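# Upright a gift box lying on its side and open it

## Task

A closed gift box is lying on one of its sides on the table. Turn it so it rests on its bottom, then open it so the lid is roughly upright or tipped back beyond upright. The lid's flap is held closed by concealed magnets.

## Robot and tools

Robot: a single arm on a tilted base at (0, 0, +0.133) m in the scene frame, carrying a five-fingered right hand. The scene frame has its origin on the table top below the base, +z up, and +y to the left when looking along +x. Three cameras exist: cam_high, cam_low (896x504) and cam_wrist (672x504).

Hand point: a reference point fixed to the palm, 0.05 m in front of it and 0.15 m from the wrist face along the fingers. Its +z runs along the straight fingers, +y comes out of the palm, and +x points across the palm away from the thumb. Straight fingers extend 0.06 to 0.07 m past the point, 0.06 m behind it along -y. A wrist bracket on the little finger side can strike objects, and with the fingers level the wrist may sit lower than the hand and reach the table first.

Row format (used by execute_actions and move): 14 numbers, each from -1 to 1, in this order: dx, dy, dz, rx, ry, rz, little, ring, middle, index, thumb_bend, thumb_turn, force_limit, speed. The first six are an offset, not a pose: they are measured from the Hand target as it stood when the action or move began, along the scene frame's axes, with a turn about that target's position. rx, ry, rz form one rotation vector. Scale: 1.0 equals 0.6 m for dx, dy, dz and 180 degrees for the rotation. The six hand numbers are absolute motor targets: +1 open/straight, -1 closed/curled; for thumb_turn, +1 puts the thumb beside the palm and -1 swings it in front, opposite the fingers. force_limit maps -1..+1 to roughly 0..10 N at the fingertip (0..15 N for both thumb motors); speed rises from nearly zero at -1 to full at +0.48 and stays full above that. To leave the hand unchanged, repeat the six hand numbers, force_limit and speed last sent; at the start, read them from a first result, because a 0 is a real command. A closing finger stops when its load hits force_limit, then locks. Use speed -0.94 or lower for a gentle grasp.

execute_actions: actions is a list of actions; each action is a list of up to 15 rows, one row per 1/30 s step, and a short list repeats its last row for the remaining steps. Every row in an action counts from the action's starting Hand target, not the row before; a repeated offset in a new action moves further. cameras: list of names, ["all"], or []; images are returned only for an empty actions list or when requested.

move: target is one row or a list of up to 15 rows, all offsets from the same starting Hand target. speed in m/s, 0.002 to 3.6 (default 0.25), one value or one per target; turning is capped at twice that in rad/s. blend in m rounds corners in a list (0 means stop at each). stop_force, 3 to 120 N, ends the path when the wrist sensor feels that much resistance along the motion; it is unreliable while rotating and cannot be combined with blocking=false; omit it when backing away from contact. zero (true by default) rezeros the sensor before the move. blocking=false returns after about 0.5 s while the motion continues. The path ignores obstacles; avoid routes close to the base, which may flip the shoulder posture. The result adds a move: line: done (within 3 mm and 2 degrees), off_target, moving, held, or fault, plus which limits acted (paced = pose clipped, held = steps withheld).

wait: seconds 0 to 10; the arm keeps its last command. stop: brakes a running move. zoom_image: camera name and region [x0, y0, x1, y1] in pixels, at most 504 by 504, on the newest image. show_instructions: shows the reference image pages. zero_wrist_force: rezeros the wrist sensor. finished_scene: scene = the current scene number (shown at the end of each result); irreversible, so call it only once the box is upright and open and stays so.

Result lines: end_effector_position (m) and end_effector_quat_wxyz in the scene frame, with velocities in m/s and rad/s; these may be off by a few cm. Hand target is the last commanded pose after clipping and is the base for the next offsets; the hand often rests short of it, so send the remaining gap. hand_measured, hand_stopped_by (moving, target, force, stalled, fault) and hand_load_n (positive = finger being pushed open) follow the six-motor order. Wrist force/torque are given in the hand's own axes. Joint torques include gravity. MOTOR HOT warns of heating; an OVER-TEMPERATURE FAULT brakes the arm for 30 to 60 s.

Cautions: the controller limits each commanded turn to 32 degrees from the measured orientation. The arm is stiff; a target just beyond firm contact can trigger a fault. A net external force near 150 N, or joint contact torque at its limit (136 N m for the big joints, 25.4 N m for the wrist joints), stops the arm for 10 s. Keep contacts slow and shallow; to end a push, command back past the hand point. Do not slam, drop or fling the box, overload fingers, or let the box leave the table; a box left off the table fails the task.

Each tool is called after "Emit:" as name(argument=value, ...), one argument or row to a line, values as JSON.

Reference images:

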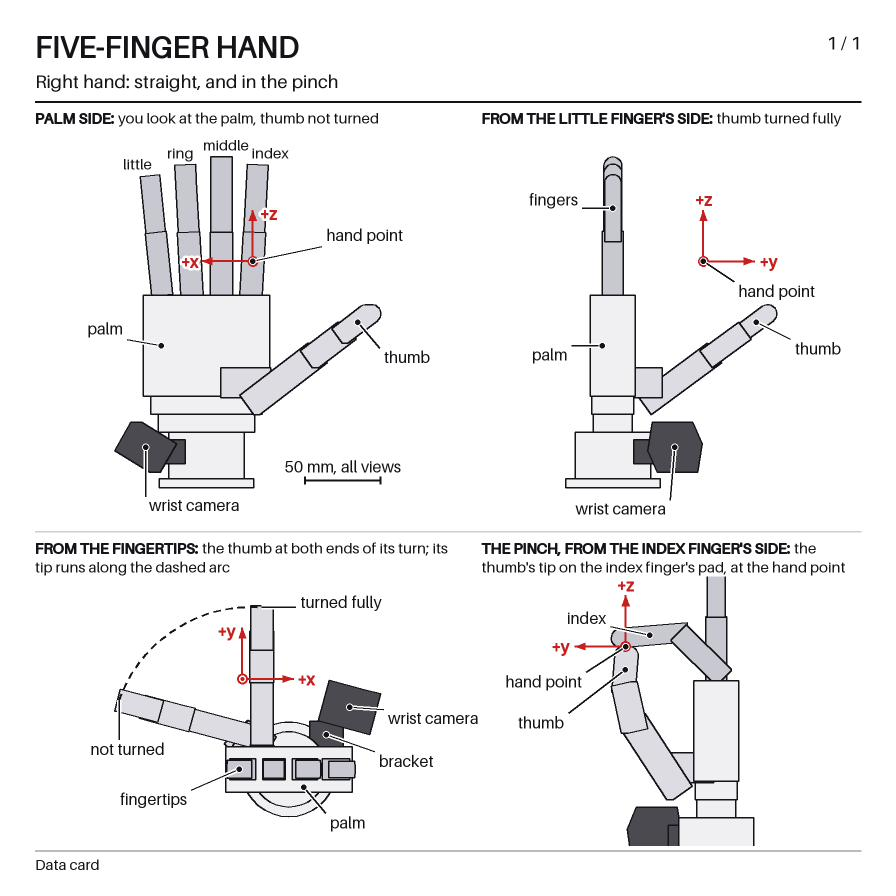

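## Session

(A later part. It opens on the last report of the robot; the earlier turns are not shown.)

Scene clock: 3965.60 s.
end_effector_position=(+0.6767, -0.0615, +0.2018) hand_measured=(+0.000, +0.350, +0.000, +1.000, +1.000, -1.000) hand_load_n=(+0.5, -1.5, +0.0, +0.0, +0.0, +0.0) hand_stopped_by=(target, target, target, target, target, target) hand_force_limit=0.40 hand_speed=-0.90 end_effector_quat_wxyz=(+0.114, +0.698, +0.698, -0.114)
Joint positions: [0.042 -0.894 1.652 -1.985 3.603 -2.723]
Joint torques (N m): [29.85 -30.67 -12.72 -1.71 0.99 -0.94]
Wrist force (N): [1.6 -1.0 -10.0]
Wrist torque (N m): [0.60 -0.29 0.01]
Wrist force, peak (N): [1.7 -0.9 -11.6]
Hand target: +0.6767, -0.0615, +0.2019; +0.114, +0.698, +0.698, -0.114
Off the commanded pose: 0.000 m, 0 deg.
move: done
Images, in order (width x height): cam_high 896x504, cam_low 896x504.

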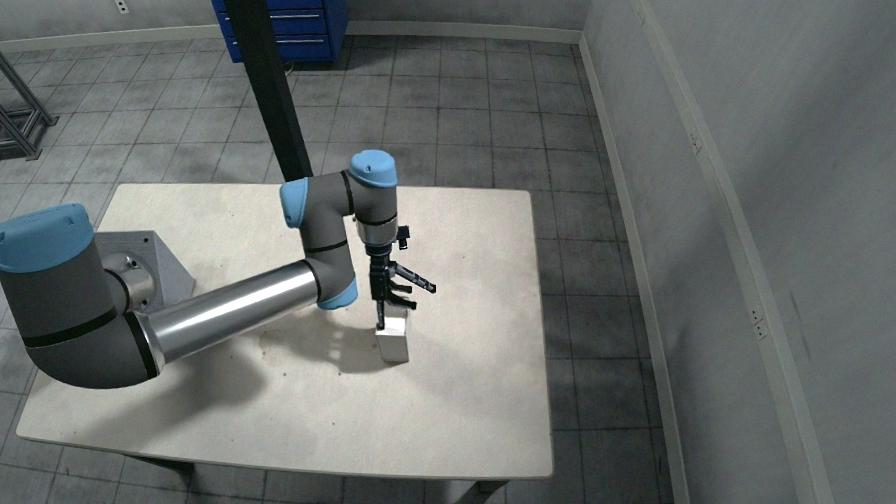

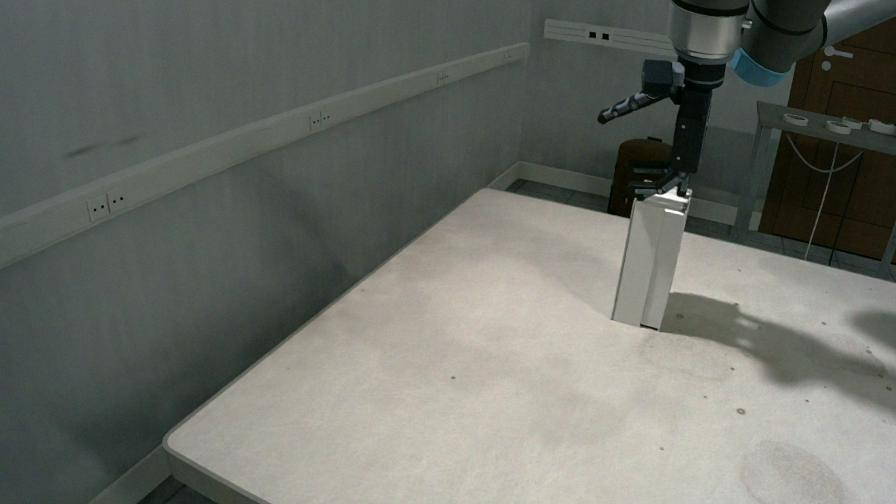

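Emit:
move(
  target=[0,0.0082,-0.0032,-0.0278,0,0,0,0.27,0,1,1,-1,0.5,-0.9],
  speed=0.02,
  cameras=["cam_low","cam_high"],
)

Emit:
zoom_image(
  camera="cam_low",
  region=[600, 130, 720, 250],
)

Emit:
zoom_image(
  camera="cam_high",
  region=[360, 280, 440, 370],
)

Scene clock: 3972.47 s.
end_effector_position=(+0.6767, -0.0566, +0.1999) hand_measured=(+0.000, +0.268, +0.000, +1.000, +1.000, -1.000) hand_load_n=(+0.0, -14.0, +0.0, -3.0, +0.0, -0.5) hand_stopped_by=(target, target, target, target, target, target) hand_force_limit=0.50 hand_speed=-0.90 end_effector_quat_wxyz=(+0.145, +0.692, +0.692, -0.144)
Joint positions: [0.054 -0.855 1.628 -1.88 3.53 -2.609]
Joint torques (N m): [22.82 -25.51 -8.09 -2 2.46 -1.6]
Wrist force (N): [-3.2 -1.4 -23.0]
Wrist torque (N m): [0.61 0.23 -0.08]
Wrist force, peak (N): [-3.4 -1.2 -25.0]
Hand target: +0.6767, -0.0566, +0.1999; +0.145, +0.692, +0.692, -0.144
Off the commanded pose: 0.000 m, 0 deg.
move: done
Images, in order (width x height): cam_high 896x504, cam_low 896x504.

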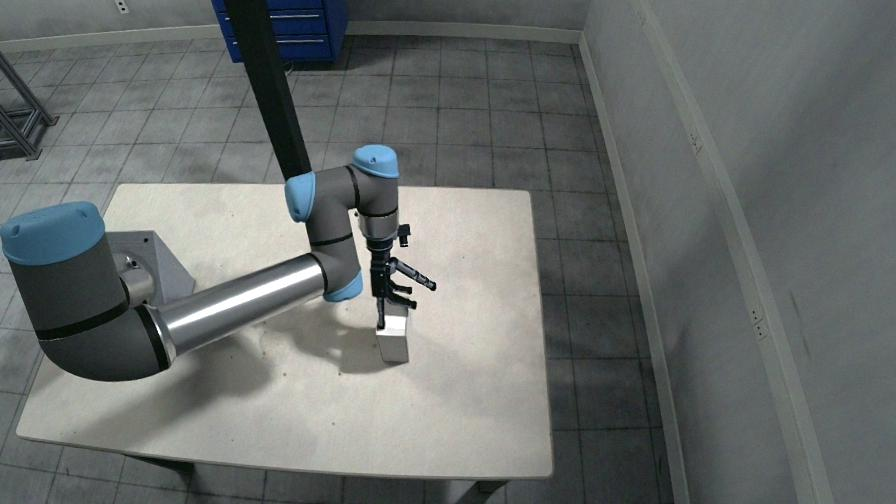

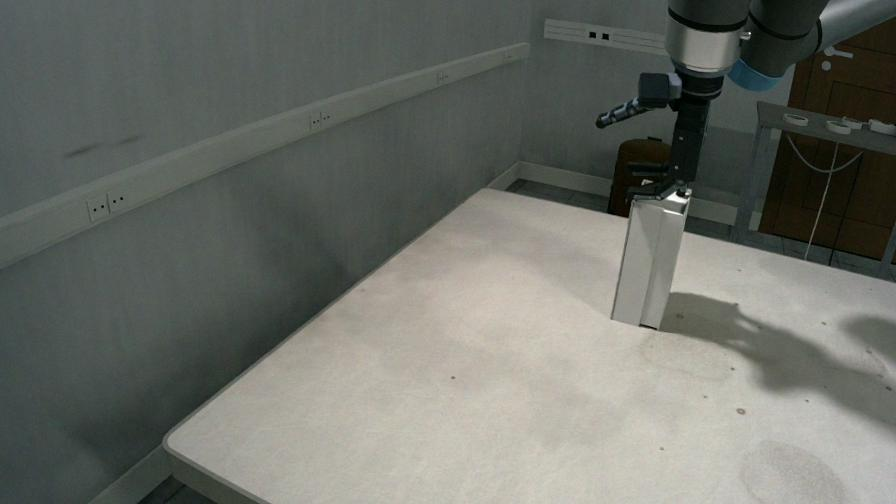

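Scaled by 4.200 from the camera's 896x504 image, which has a finer 1280x720 frame.

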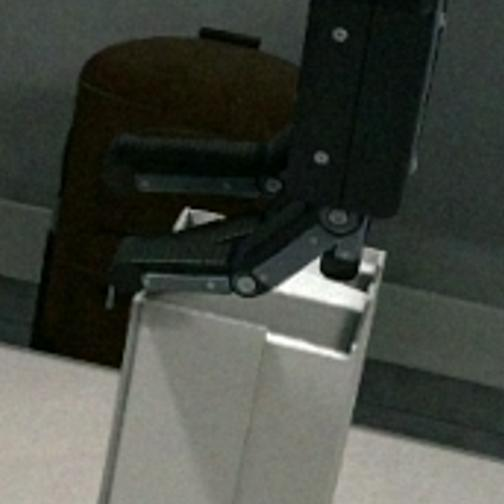

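Scaled by 5.600 from the camera's 896x504 image, which has a finer 1280x720 frame.

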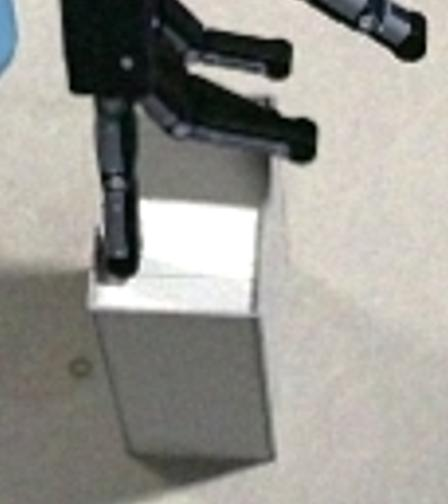

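Emit:
move(
  target=[0,0,0.08,0,0,0,0,0.6,0,1,1,-1,0.2,-0.2],
  speed=0.06,
  cameras=["cam_low"],
)

Emit:
zoom_image(
  camera="cam_low",
  region=[590, 150, 730, 340],
)

Scene clock: 3977.87 s.
end_effector_position=(+0.6767, -0.0566, +0.2480) hand_measured=(+0.000, +0.600, +0.000, +1.000, +1.000, -1.000) hand_load_n=(+0.0, +0.0, +0.5, +0.0, +0.0, +0.0) hand_stopped_by=(target, target, target, target, target, target) hand_force_limit=0.20 hand_speed=-0.20 end_effector_quat_wxyz=(+0.145, +0.692, +0.692, -0.144)
Joint positions: [0.106 -0.887 1.547 -1.66 3.556 -2.493]
Joint torques (N m): [26.48 -21.17 -5.3 -3.07 -2.49 -1.33]
Wrist force (N): [2.5 0.5 -0.5]
Wrist torque (N m): [0.06 -0.43 0.17]
Wrist force, peak (N): [-3.9 -1.4 -25.1]
Hand target: +0.6767, -0.0566, +0.2479; +0.145, +0.692, +0.692, -0.144
Off the commanded pose: 0.000 m, 0 deg.
move: done
Images, in order (width x height): cam_low 896x504.

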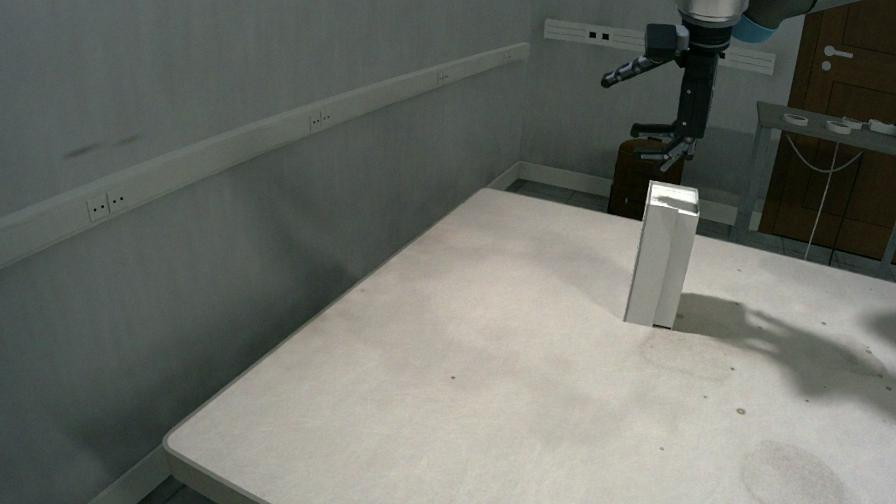

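Scaled by 2.653 from the camera's 896x504 image, which has a finer 1280x720 frame.

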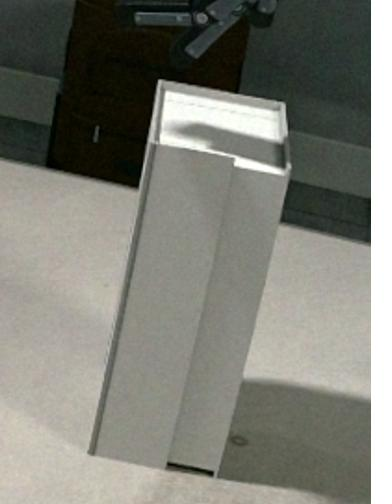

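Emit:
wait(
  seconds=0.1,
  cameras=["cam_high", "cam_low"],
)

Emit:
zoom_image(
  camera="cam_high",
  region=[350, 270, 440, 370],
)

Scene clock: 4008.37 s.
end_effector_position=(+0.6767, -0.0566, +0.2479) hand_measured=(+0.000, +0.600, +0.000, +1.000, +1.000, -1.000) hand_load_n=(+0.0, +0.0, +0.0, -0.5, -0.5, +0.0) hand_stopped_by=(target, target, target, target, target, target) hand_force_limit=0.20 hand_speed=-0.20 end_effector_quat_wxyz=(+0.145, +0.692, +0.692, -0.144)
Joint positions: [0.106 -0.887 1.547 -1.66 3.556 -2.493]
Joint torques (N m): [26.53 -21.26 -5.34 0.45 -2.47 -0.84]
Wrist force (N): [2.3 0.3 -0.3]
Wrist torque (N m): [0.04 -0.39 0.15]
Wrist force, peak (N): [2.9 0.2 -0.4]
Hand target: +0.6767, -0.0566, +0.2479; +0.145, +0.692, +0.692, -0.144
Off the commanded pose: 0.000 m, 0 deg.
wait: 0.10 s; at rest from the start
Images, in order (width x height): cam_high 896x504, cam_low 896x504.

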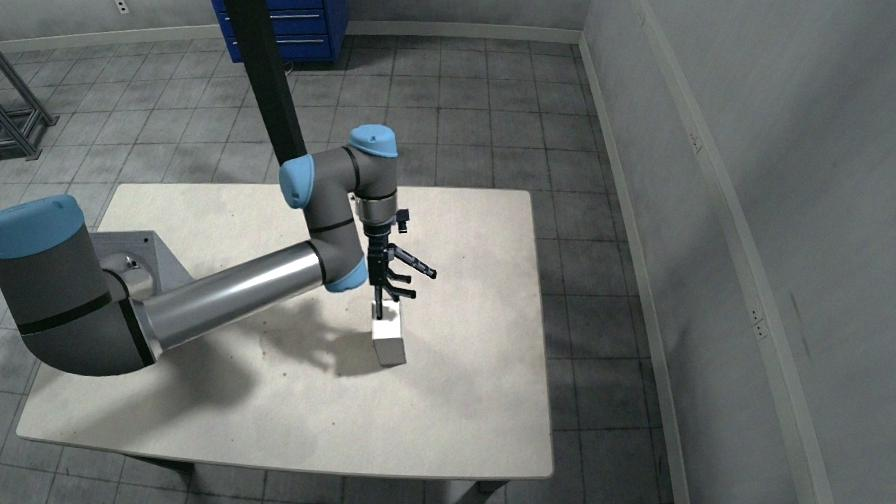

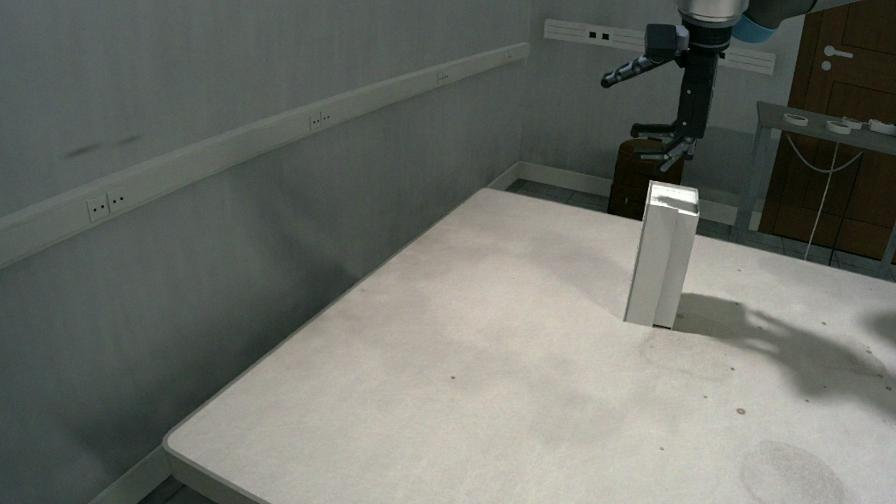

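Scaled by 5.040 from the camera's 896x504 image, which has a finer 1280x720 frame.

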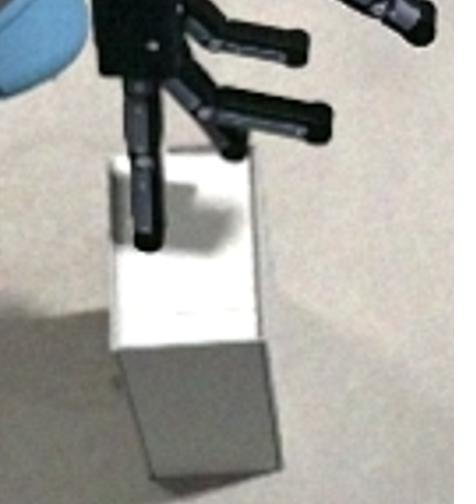

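Emit:
move(
  target=[0.0383,-0.0217,-0.0273,0.0795,0.0039,0.0281,0,1,1,0,1,-1,0.2,-0.2],
  speed=0.08,
  cameras=["cam_low","cam_high"],
)

Emit:
zoom_image(
  camera="cam_low",
  region=[600, 130, 740, 250],
)

Emit:
zoom_image(
  camera="cam_high",
  region=[350, 270, 440, 370],
)

Scene clock: 4031.13 s.
end_effector_position=(+0.6997, -0.0697, +0.2316) hand_measured=(+0.000, +1.000, +1.000, +0.000, +1.000, -1.000) hand_load_n=(+0.0, +0.0, +0.0, +0.0, +0.0, +0.0) hand_stopped_by=(target, target, target, target, target, target) hand_force_limit=0.20 hand_speed=-0.20 end_effector_quat_wxyz=(+0.059, +0.673, +0.735, -0.055)
Joint positions: [0.033 -0.96 1.593 -2.01 3.75 -2.943]
Joint torques (N m): [40.14 -20.77 -7.43 1.08 -1.73 0.87]
Wrist force (N): [2.7 0.6 -0.5]
Wrist torque (N m): [0.06 -0.42 0.13]
Wrist force, peak (N): [2.9 0.7 -0.8]
Hand target: +0.6997, -0.0696, +0.2316; +0.059, +0.673, +0.735, -0.055
Off the commanded pose: 0.000 m, 0 deg.
move: done
Images, in order (width x height): cam_high 896x504, cam_low 896x504.

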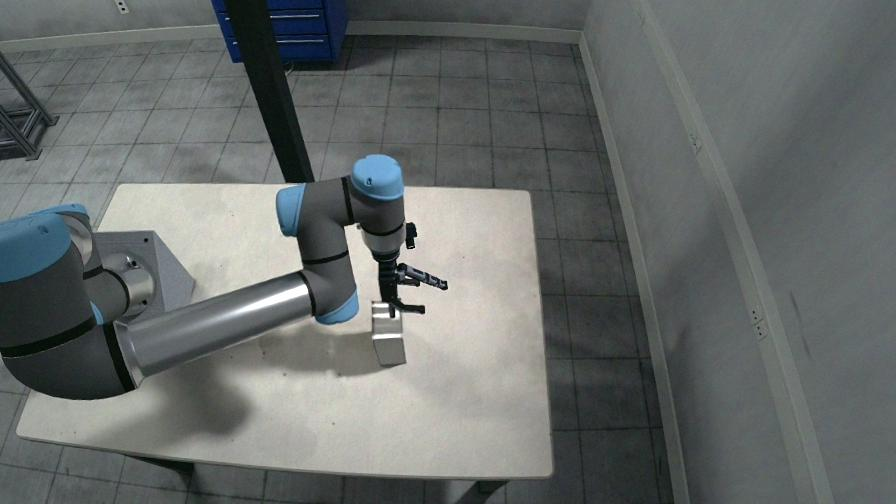

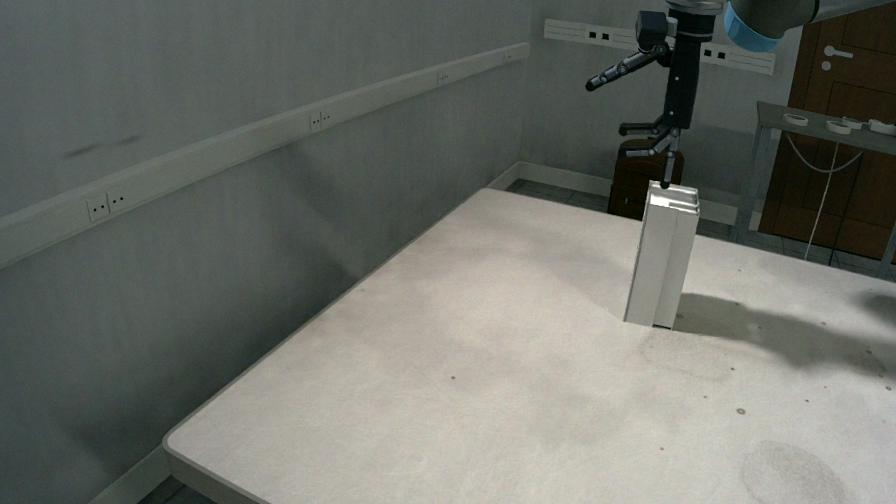

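Scaled by 3.600 from the camera's 896x504 image, which has a finer 1280x720 frame.

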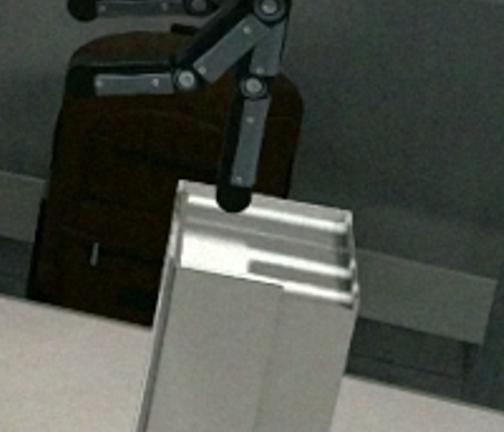

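Scaled by 5.040 from the camera's 896x504 image, which has a finer 1280x720 frame.

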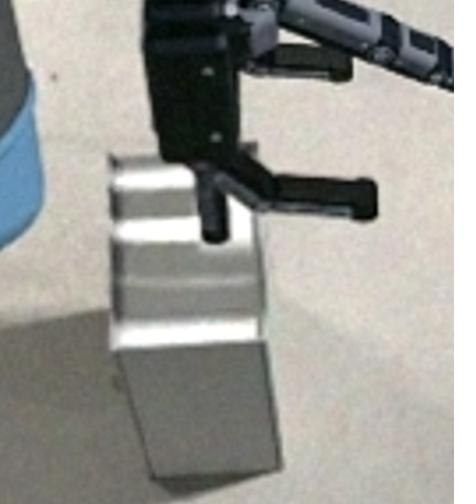

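Emit:
move(
  target=[0.0067,-0.0062,-0.0217,0,0,0,0,1,1,0,1,-1,0.2,-0.2],
  speed=0.03,
)

Emit:
move(
  target=[0,0,-0.05,0,0,0,0,1,1,0,1,-1,0.2,-0.2],
  speed=0.008,
  stop_force=8,
  cameras=["cam_low","cam_high"],
)

Emit:
zoom_image(
  camera="cam_low",
  region=[600, 130, 740, 250],
)

Emit:
zoom_image(
  camera="cam_high",
  region=[350, 270, 440, 370],
)

Scene clock: 4040.10 s.
end_effector_position=(+0.7037, -0.0733, +0.2184) hand_measured=(+0.000, +1.000, +1.000, +0.000, +1.000, -1.000) hand_load_n=(+0.0, +0.0, +0.0, +0.0, -0.5, +0.0) hand_stopped_by=(target, target, target, target, target, target) hand_force_limit=0.20 hand_speed=-0.20 end_effector_quat_wxyz=(+0.059, +0.673, +0.735, -0.055) end_effector_velocity=(-0.001, +0.002, -0.001) end_effector_angular_velocity=(-0.001, +0.005, +0.003)
Joint positions: [0.013 -0.949 1.602 -2.057 3.747 -2.976]
Joint velocities: [0.001 0.002 0.001 0.006 0 0.004]
Joint torques (N m): [40.84 -38.11 -12.91 1.18 -1.19 1.6]
Wrist force (N): [2.9 0.6 -0.5]
Wrist torque (N m): [0.08 -0.44 0.22]
Wrist force, peak (N): [3.1 0.4 -0.9]
Hand target: +0.7037, -0.0734, +0.2185; +0.059, +0.673, +0.735, -0.055
Off the commanded pose: 0.000 m, 0 deg.
move: done

Scene clock: 4041.90 s.
end_effector_position=(+0.7037, -0.0734, +0.2125) hand_measured=(+0.000, +1.000, +1.000, +0.000, +1.000, -1.000) hand_load_n=(+0.0, +0.0, +0.0, +0.5, +0.0, +0.0) hand_stopped_by=(target, target, target, target, target, target) hand_force_limit=0.20 hand_speed=-0.20 end_effector_quat_wxyz=(+0.059, +0.673, +0.735, -0.054)
Joint positions: [0.007 -0.945 1.61 -2.079 3.746 -2.988]
Joint torques (N m): [36.21 -34.59 -15.77 1.32 1.42 1.67]
Wrist force (N): [2.2 0.2 -9.0]
Wrist torque (N m): [0.60 -0.25 0.14]
Wrist force, peak (N): [1.2 0.2 -14.3]
Hand target: +0.7037, -0.0734, +0.2125; +0.059, +0.673, +0.735, -0.054 (not the last commanded pose)
Off the commanded pose: 0.024 m, 0 deg.
move: contact
Images, in order (width x height): cam_high 896x504, cam_low 896x504.

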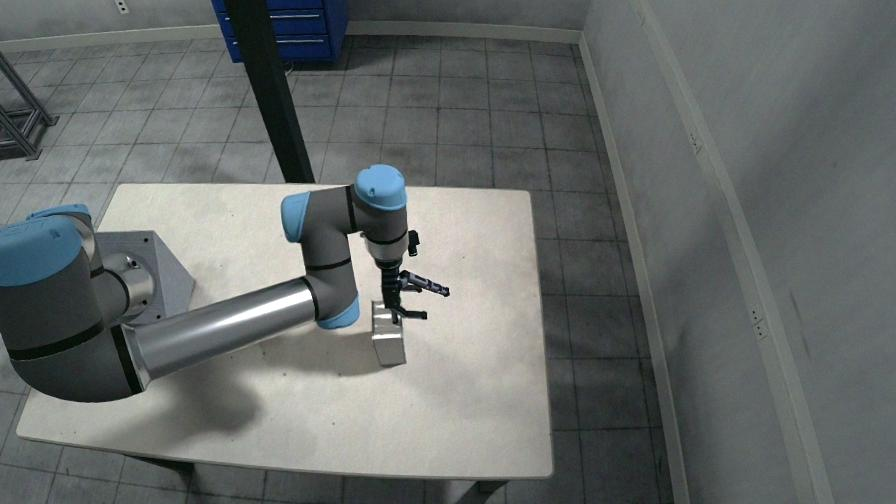

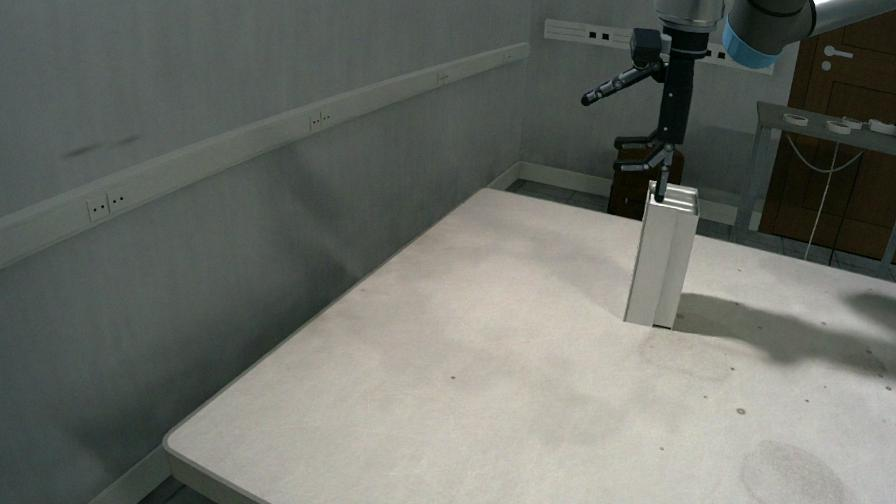

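Scaled by 3.600 from the camera's 896x504 image, which has a finer 1280x720 frame.

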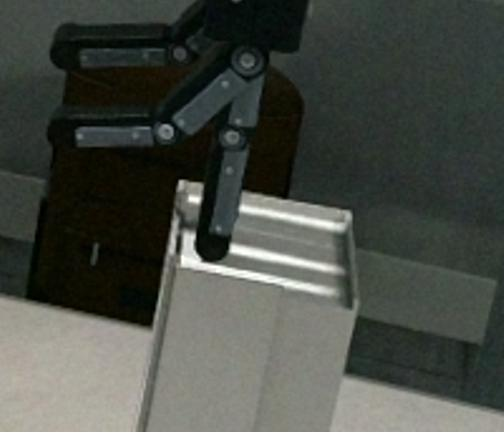

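Scaled by 5.040 from the camera's 896x504 image, which has a finer 1280x720 frame.

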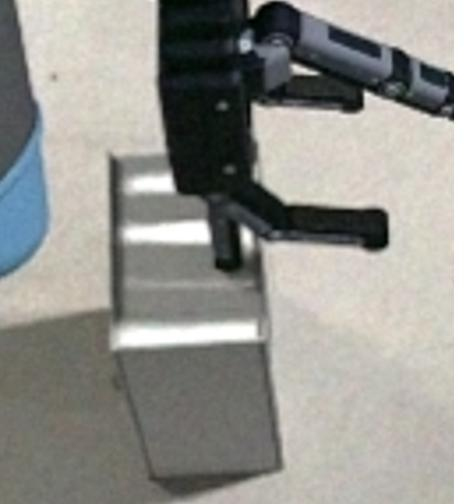

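Emit:
move(
  target=[-0.0018,-0.0140,-0.0005,0,0,-0.0444,0,1,1,0,1,-1,0.2,-0.2],
  speed=0.03,
  cameras=["cam_low","cam_high"],
)

Emit:
zoom_image(
  camera="cam_low",
  region=[600, 130, 740, 250],
)

Emit:
zoom_image(
  camera="cam_high",
  region=[350, 270, 440, 370],
)

Scene clock: 4055.30 s.
end_effector_position=(+0.7026, -0.0818, +0.2122) hand_measured=(+0.000, +1.000, +1.000, +0.000, +1.000, -1.000) hand_load_n=(+0.0, +0.0, +0.0, +0.0, -0.5, +0.0) hand_stopped_by=(target, target, target, target, target, target) hand_force_limit=0.20 hand_speed=-0.20 end_effector_quat_wxyz=(+0.055, +0.723, +0.687, -0.058) end_effector_velocity=(+0.000, +0.001, +0.000) end_effector_angular_velocity=(+0.000, +0.001, +0.006)
Joint positions: [0.005 -0.933 1.578 -2.023 3.75 -2.822]
Joint velocities: [0.001 0 0.001 0 0 -0.005]
Joint torques (N m): [20.33 -19 -9.01 -0.13 0.99 -1.45]
Wrist force (N): [1.7 -0.7 -14.1]
Wrist torque (N m): [0.99 -0.08 0.03]
Wrist force, peak (N): [1.8 -0.4 -15.2]
Hand target: +0.7026, -0.0818, +0.2122; +0.055, +0.723, +0.687, -0.058
Off the commanded pose: 0.000 m, 0 deg.
move: done
Images, in order (width x height): cam_high 896x504, cam_low 896x504.

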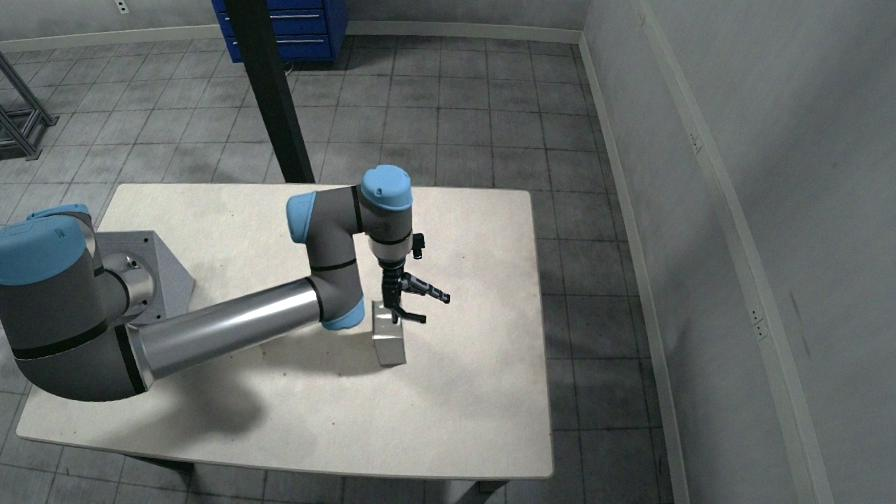

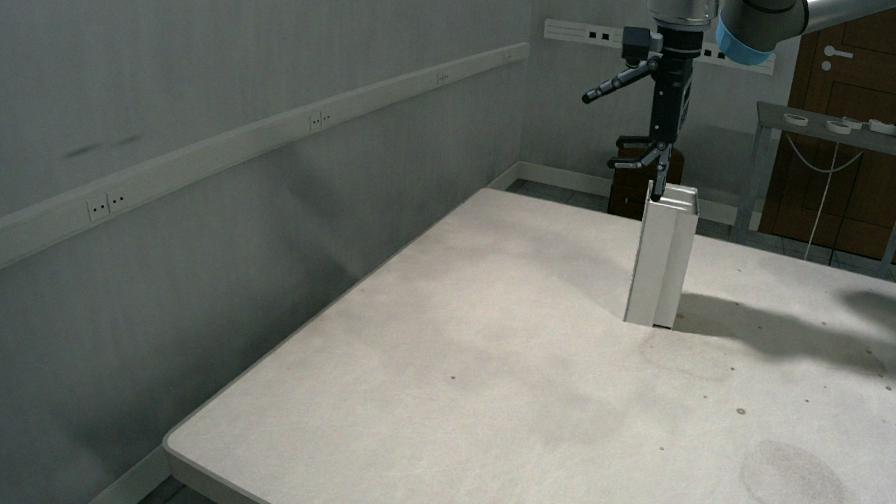

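Scaled by 3.600 from the camera's 896x504 image, which has a finer 1280x720 frame.

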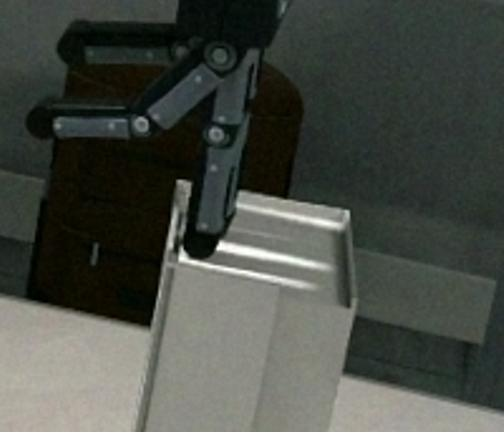

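Scaled by 5.040 from the camera's 896x504 image, which has a finer 1280x720 frame.

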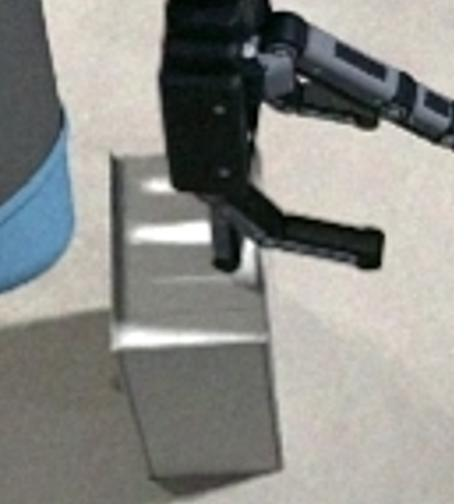

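Emit:
move(
  target=[-0.0038,-0.0137,0,0,0,-0.0444,0,1,1,0,1,-1,0.2,-0.2],
  speed=0.03,
  cameras=["cam_low","cam_high"],
)

Emit:
zoom_image(
  camera="cam_low",
  region=[600, 130, 740, 250],
)

Emit:
zoom_image(
  camera="cam_high",
  region=[350, 270, 440, 370],
)

Scene clock: 4062.23 s.
end_effector_position=(+0.7003, -0.0900, +0.2122) hand_measured=(+0.000, +1.000, +1.000, +0.000, +1.000, -1.000) hand_load_n=(+0.0, +0.0, +0.0, +0.0, +0.0, +0.0) hand_stopped_by=(target, target, target, target, target, target) hand_force_limit=0.20 hand_speed=-0.20 end_effector_quat_wxyz=(+0.051, +0.769, +0.634, -0.062)
Joint positions: [0.002 -0.923 1.546 -1.97 3.759 -2.66]
Joint torques (N m): [21.14 -19.53 -8.66 -0.13 0.61 -1.8]
Wrist force (N): [2.7 -1.0 -15.4]
Wrist torque (N m): [1.07 -0.10 0.04]
Wrist force, peak (N): [2.9 -0.9 -16.4]
Hand target: +0.7003, -0.0900, +0.2122; +0.051, +0.769, +0.635, -0.062
Off the commanded pose: 0.000 m, 0 deg.
move: done
Images, in order (width x height): cam_high 896x504, cam_low 896x504.

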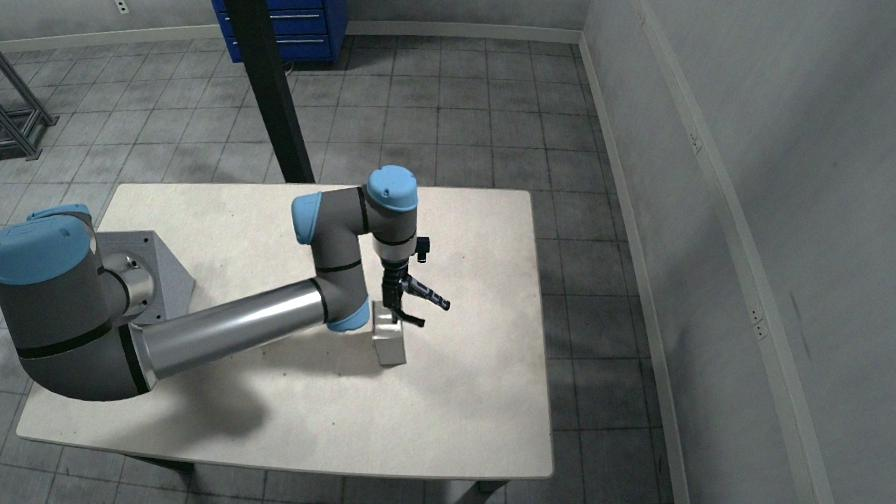

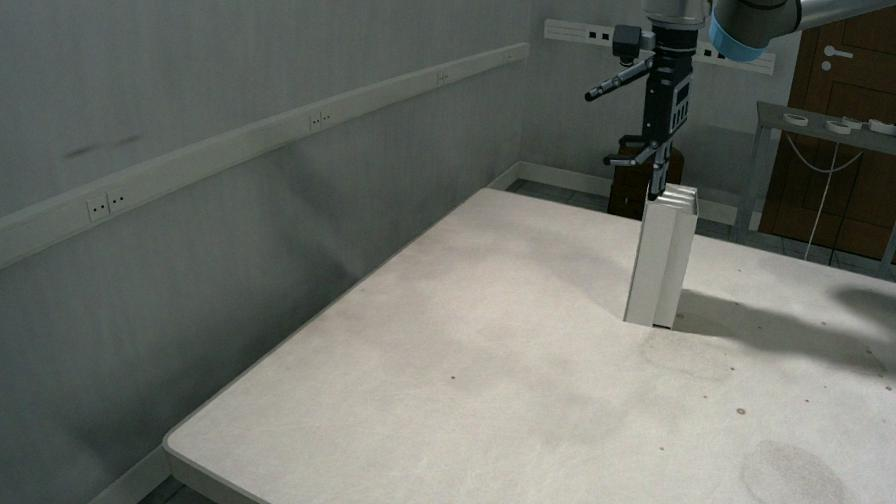

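Scaled by 3.600 from the camera's 896x504 image, which has a finer 1280x720 frame.

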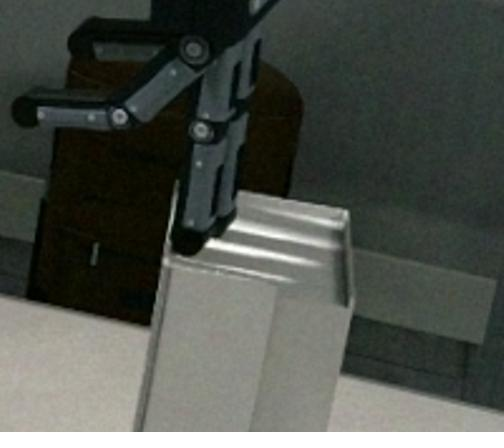

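Scaled by 5.040 from the camera's 896x504 image, which has a finer 1280x720 frame.

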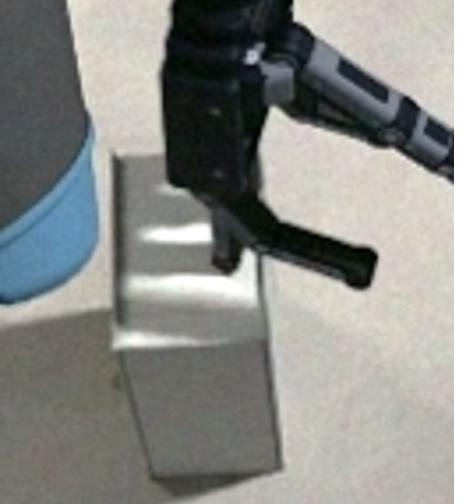

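Emit:
zoom_image(
  camera="cam_low",
  region=[625, 170, 715, 250],
)

Emit:
zoom_image(
  camera="cam_low",
  region=[610, 180, 720, 340],
)

Scaled by 5.600 from the camera's 896x504 image, which has a finer 1280x720 frame.

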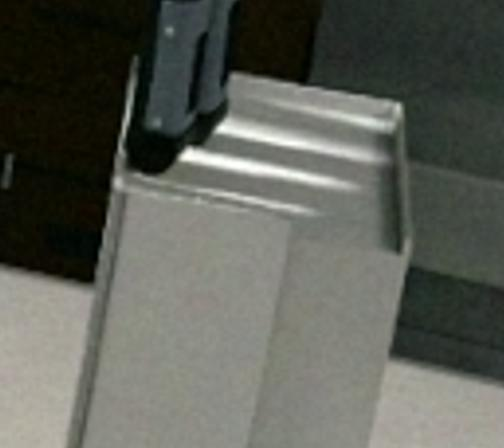

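Scaled by 3.150 from the camera's 896x504 image, which has a finer 1280x720 frame.

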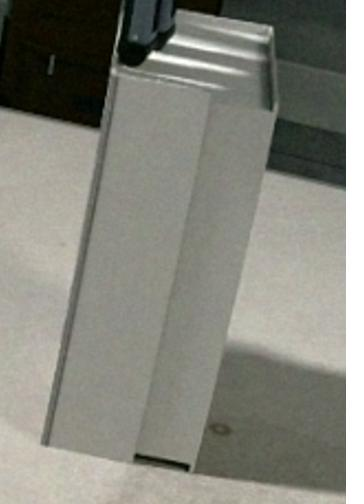

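Emit:
move(
  target=[
    [0,0,0.1,0,0,0,0,1,1,0,1,-1,0.2,-0.2],
    [-0.035,0.083,0.12,-0.008,0.053,0.29,0,0,1,0.6,1,-1,0.2,-0.2],
    [-0.1138,0.1577,0.08,-0.0163,0.1057,0.5773,0,0,1,0.6,1,-1,0.2,-0.2],
  ],
  speed=[0.1,0.25,0.25],
  blend=[0.01,0.02,0],
  cameras=["cam_low","cam_high"],
)

Emit:
zoom_image(
  camera="cam_low",
  region=[590, 80, 750, 260],
)

Emit:
zoom_image(
  camera="cam_high",
  region=[350, 250, 450, 370],
)

Scene clock: 4149.30 s.
end_effector_position=(+0.6320, +0.0047, +0.2602) hand_measured=(+0.000, +0.000, +1.000, +0.600, +1.000, -1.000) hand_load_n=(+0.0, +0.0, +0.0, +0.0, +0.0, +0.0) hand_stopped_by=(target, target, target, target, target, target) hand_force_limit=0.20 hand_speed=-0.20 end_effector_quat_wxyz=(+0.006, -0.043, +0.992, -0.122)
Joint positions: [0.101 -1.032 1.604 -1.808 3.687 -4.358]
Joint torques (N m): [25.28 -34.94 -19.03 1.06 1.13 -0.69]
Wrist force (N): [2.7 0.5 -0.1]
Wrist torque (N m): [0.06 -0.43 0.16]
Wrist force, peak (N): [2.4 -1.0 -16.7]
Hand target: +0.6321, +0.0046, +0.2602; +0.006, -0.043, +0.992, -0.122
Off the commanded pose: 0.000 m, 0 deg.
move: done; blend cut to 0 m at target 2
Images, in order (width x height): cam_high 896x504, cam_low 896x504.

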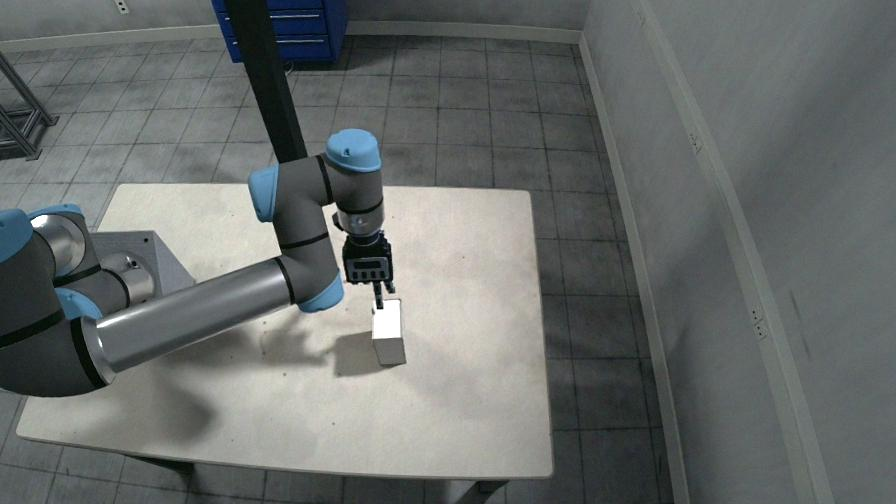

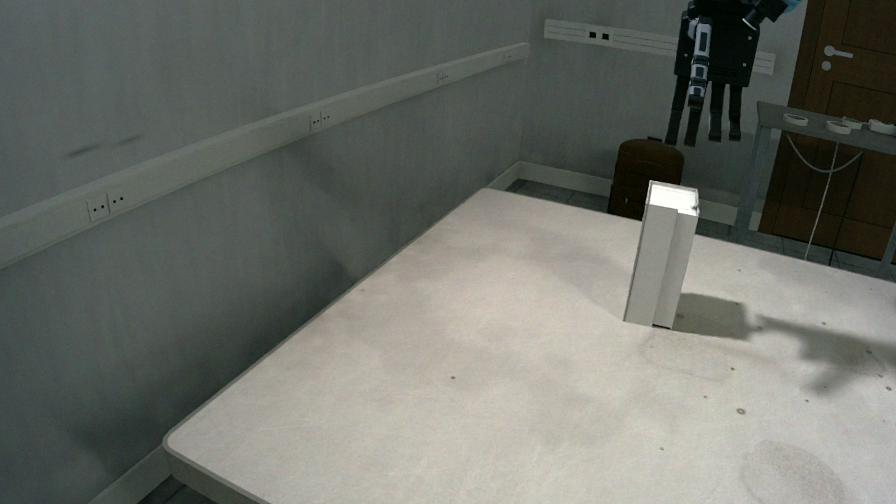

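Scaled by 2.800 from the camera's 896x504 image, which has a finer 1280x720 frame.

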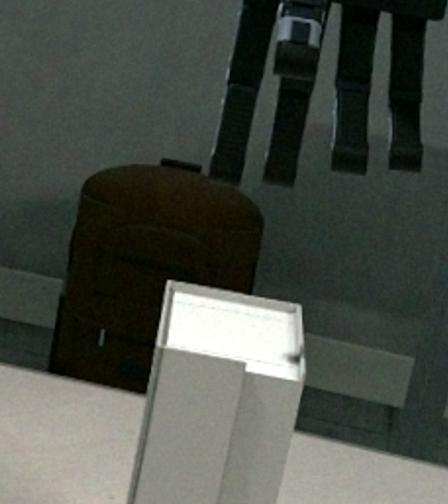

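Scaled by 4.200 from the camera's 896x504 image, which has a finer 1280x720 frame.

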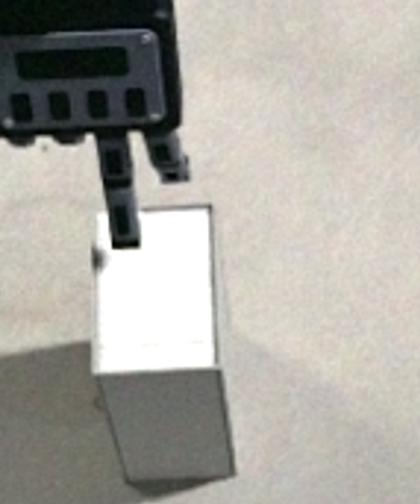

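Emit:
move(
  target=[-0.001,0.002,-0.1,0,0,0,0,0,1,0.6,1,-1,0.2,-0.2],
  speed=0.1,
  stop_force=6,
)

Emit:
move(
  target=[0,0,-0.06,0,0,0,0,0,1,0.6,1,-1,0.2,-0.2],
  speed=0.008,
  stop_force=10,
  cameras=["cam_low","cam_high"],
)

Emit:
zoom_image(
  camera="cam_low",
  region=[615, 150, 735, 250],
)

Emit:
zoom_image(
  camera="cam_high",
  region=[350, 250, 450, 370],
)

Scene clock: 4161.33 s.
end_effector_position=(+0.6315, +0.0058, +0.2002) hand_measured=(+0.000, +0.000, +1.000, +0.600, +1.000, -1.000) hand_load_n=(+0.0, +0.0, +0.0, +0.0, +0.0, +0.0) hand_stopped_by=(target, target, target, target, target, target) hand_force_limit=0.20 hand_speed=-0.20 end_effector_quat_wxyz=(+0.006, -0.043, +0.992, -0.122)
Joint positions: [0.034 -0.995 1.708 -2.056 3.668 -4.483]
Joint torques (N m): [38.14 -35.66 -17.59 -3.78 1.08 -0.32]
Wrist force (N): [2.4 0.5 -0.5]
Wrist torque (N m): [0.07 -0.38 0.12]
Wrist force, peak (N): [3.0 -0.2 -1.5]
Hand target: +0.6315, +0.0058, +0.2002; +0.006, -0.043, +0.992, -0.122
Off the commanded pose: 0.000 m, 0 deg.
move: done

Scene clock: 4163.27 s.
end_effector_position=(+0.6315, +0.0058, +0.1931) hand_measured=(+0.000, +0.000, +1.000, +0.600, +1.000, -1.000) hand_load_n=(+0.0, +0.0, +0.0, +0.0, +0.0, +0.0) hand_stopped_by=(target, target, target, target, target, target) hand_force_limit=0.20 hand_speed=-0.20 end_effector_quat_wxyz=(+0.006, -0.043, +0.992, -0.122)
Joint positions: [0.026 -0.989 1.719 -2.087 3.667 -4.499]
Joint torques (N m): [33.01 -32.17 -15.87 1.3 1.43 1.64]
Wrist force (N): [4.0 -0.7 -10.6]
Wrist torque (N m): [0.80 -0.08 0.22]
Wrist force, peak (N): [4.0 -1.6 -18.5]
Hand target: +0.6315, +0.0058, +0.1931; +0.006, -0.043, +0.992, -0.122 (not the last commanded pose)
Off the commanded pose: 0.029 m, 0 deg.
move: contact
Images, in order (width x height): cam_high 896x504, cam_low 896x504.

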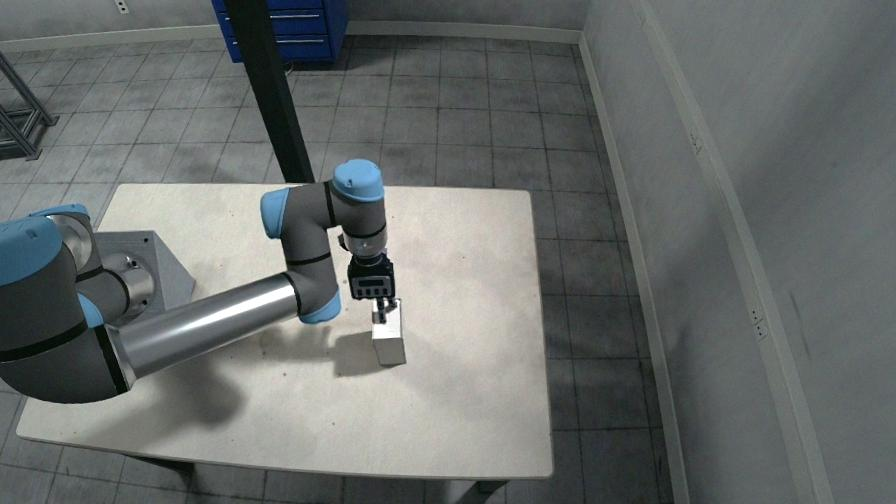

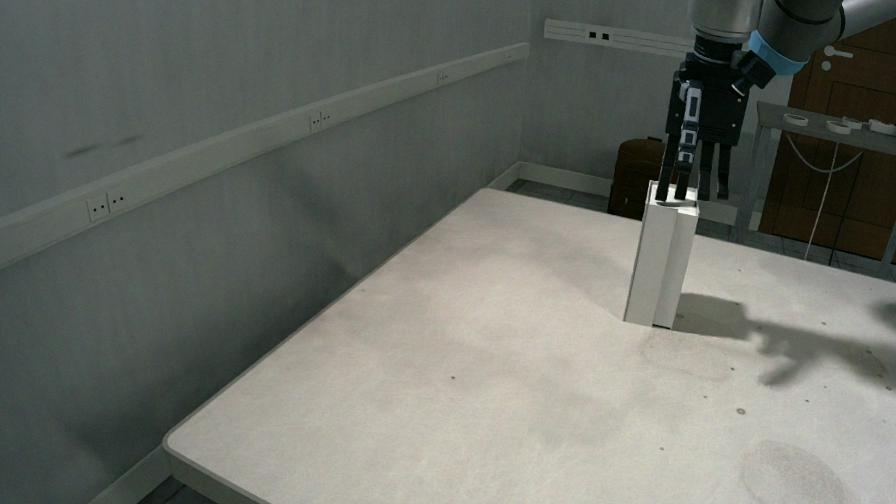

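Scaled by 4.200 from the camera's 896x504 image, which has a finer 1280x720 frame.

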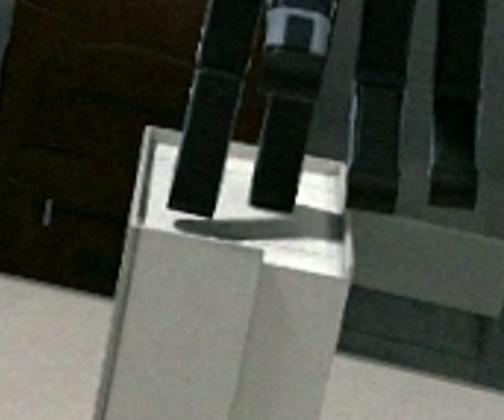

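Scaled by 4.200 from the camera's 896x504 image, which has a finer 1280x720 frame.

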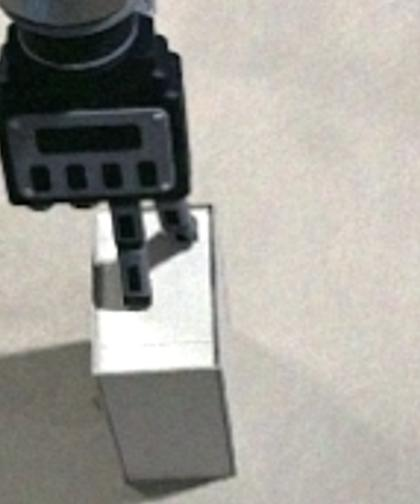

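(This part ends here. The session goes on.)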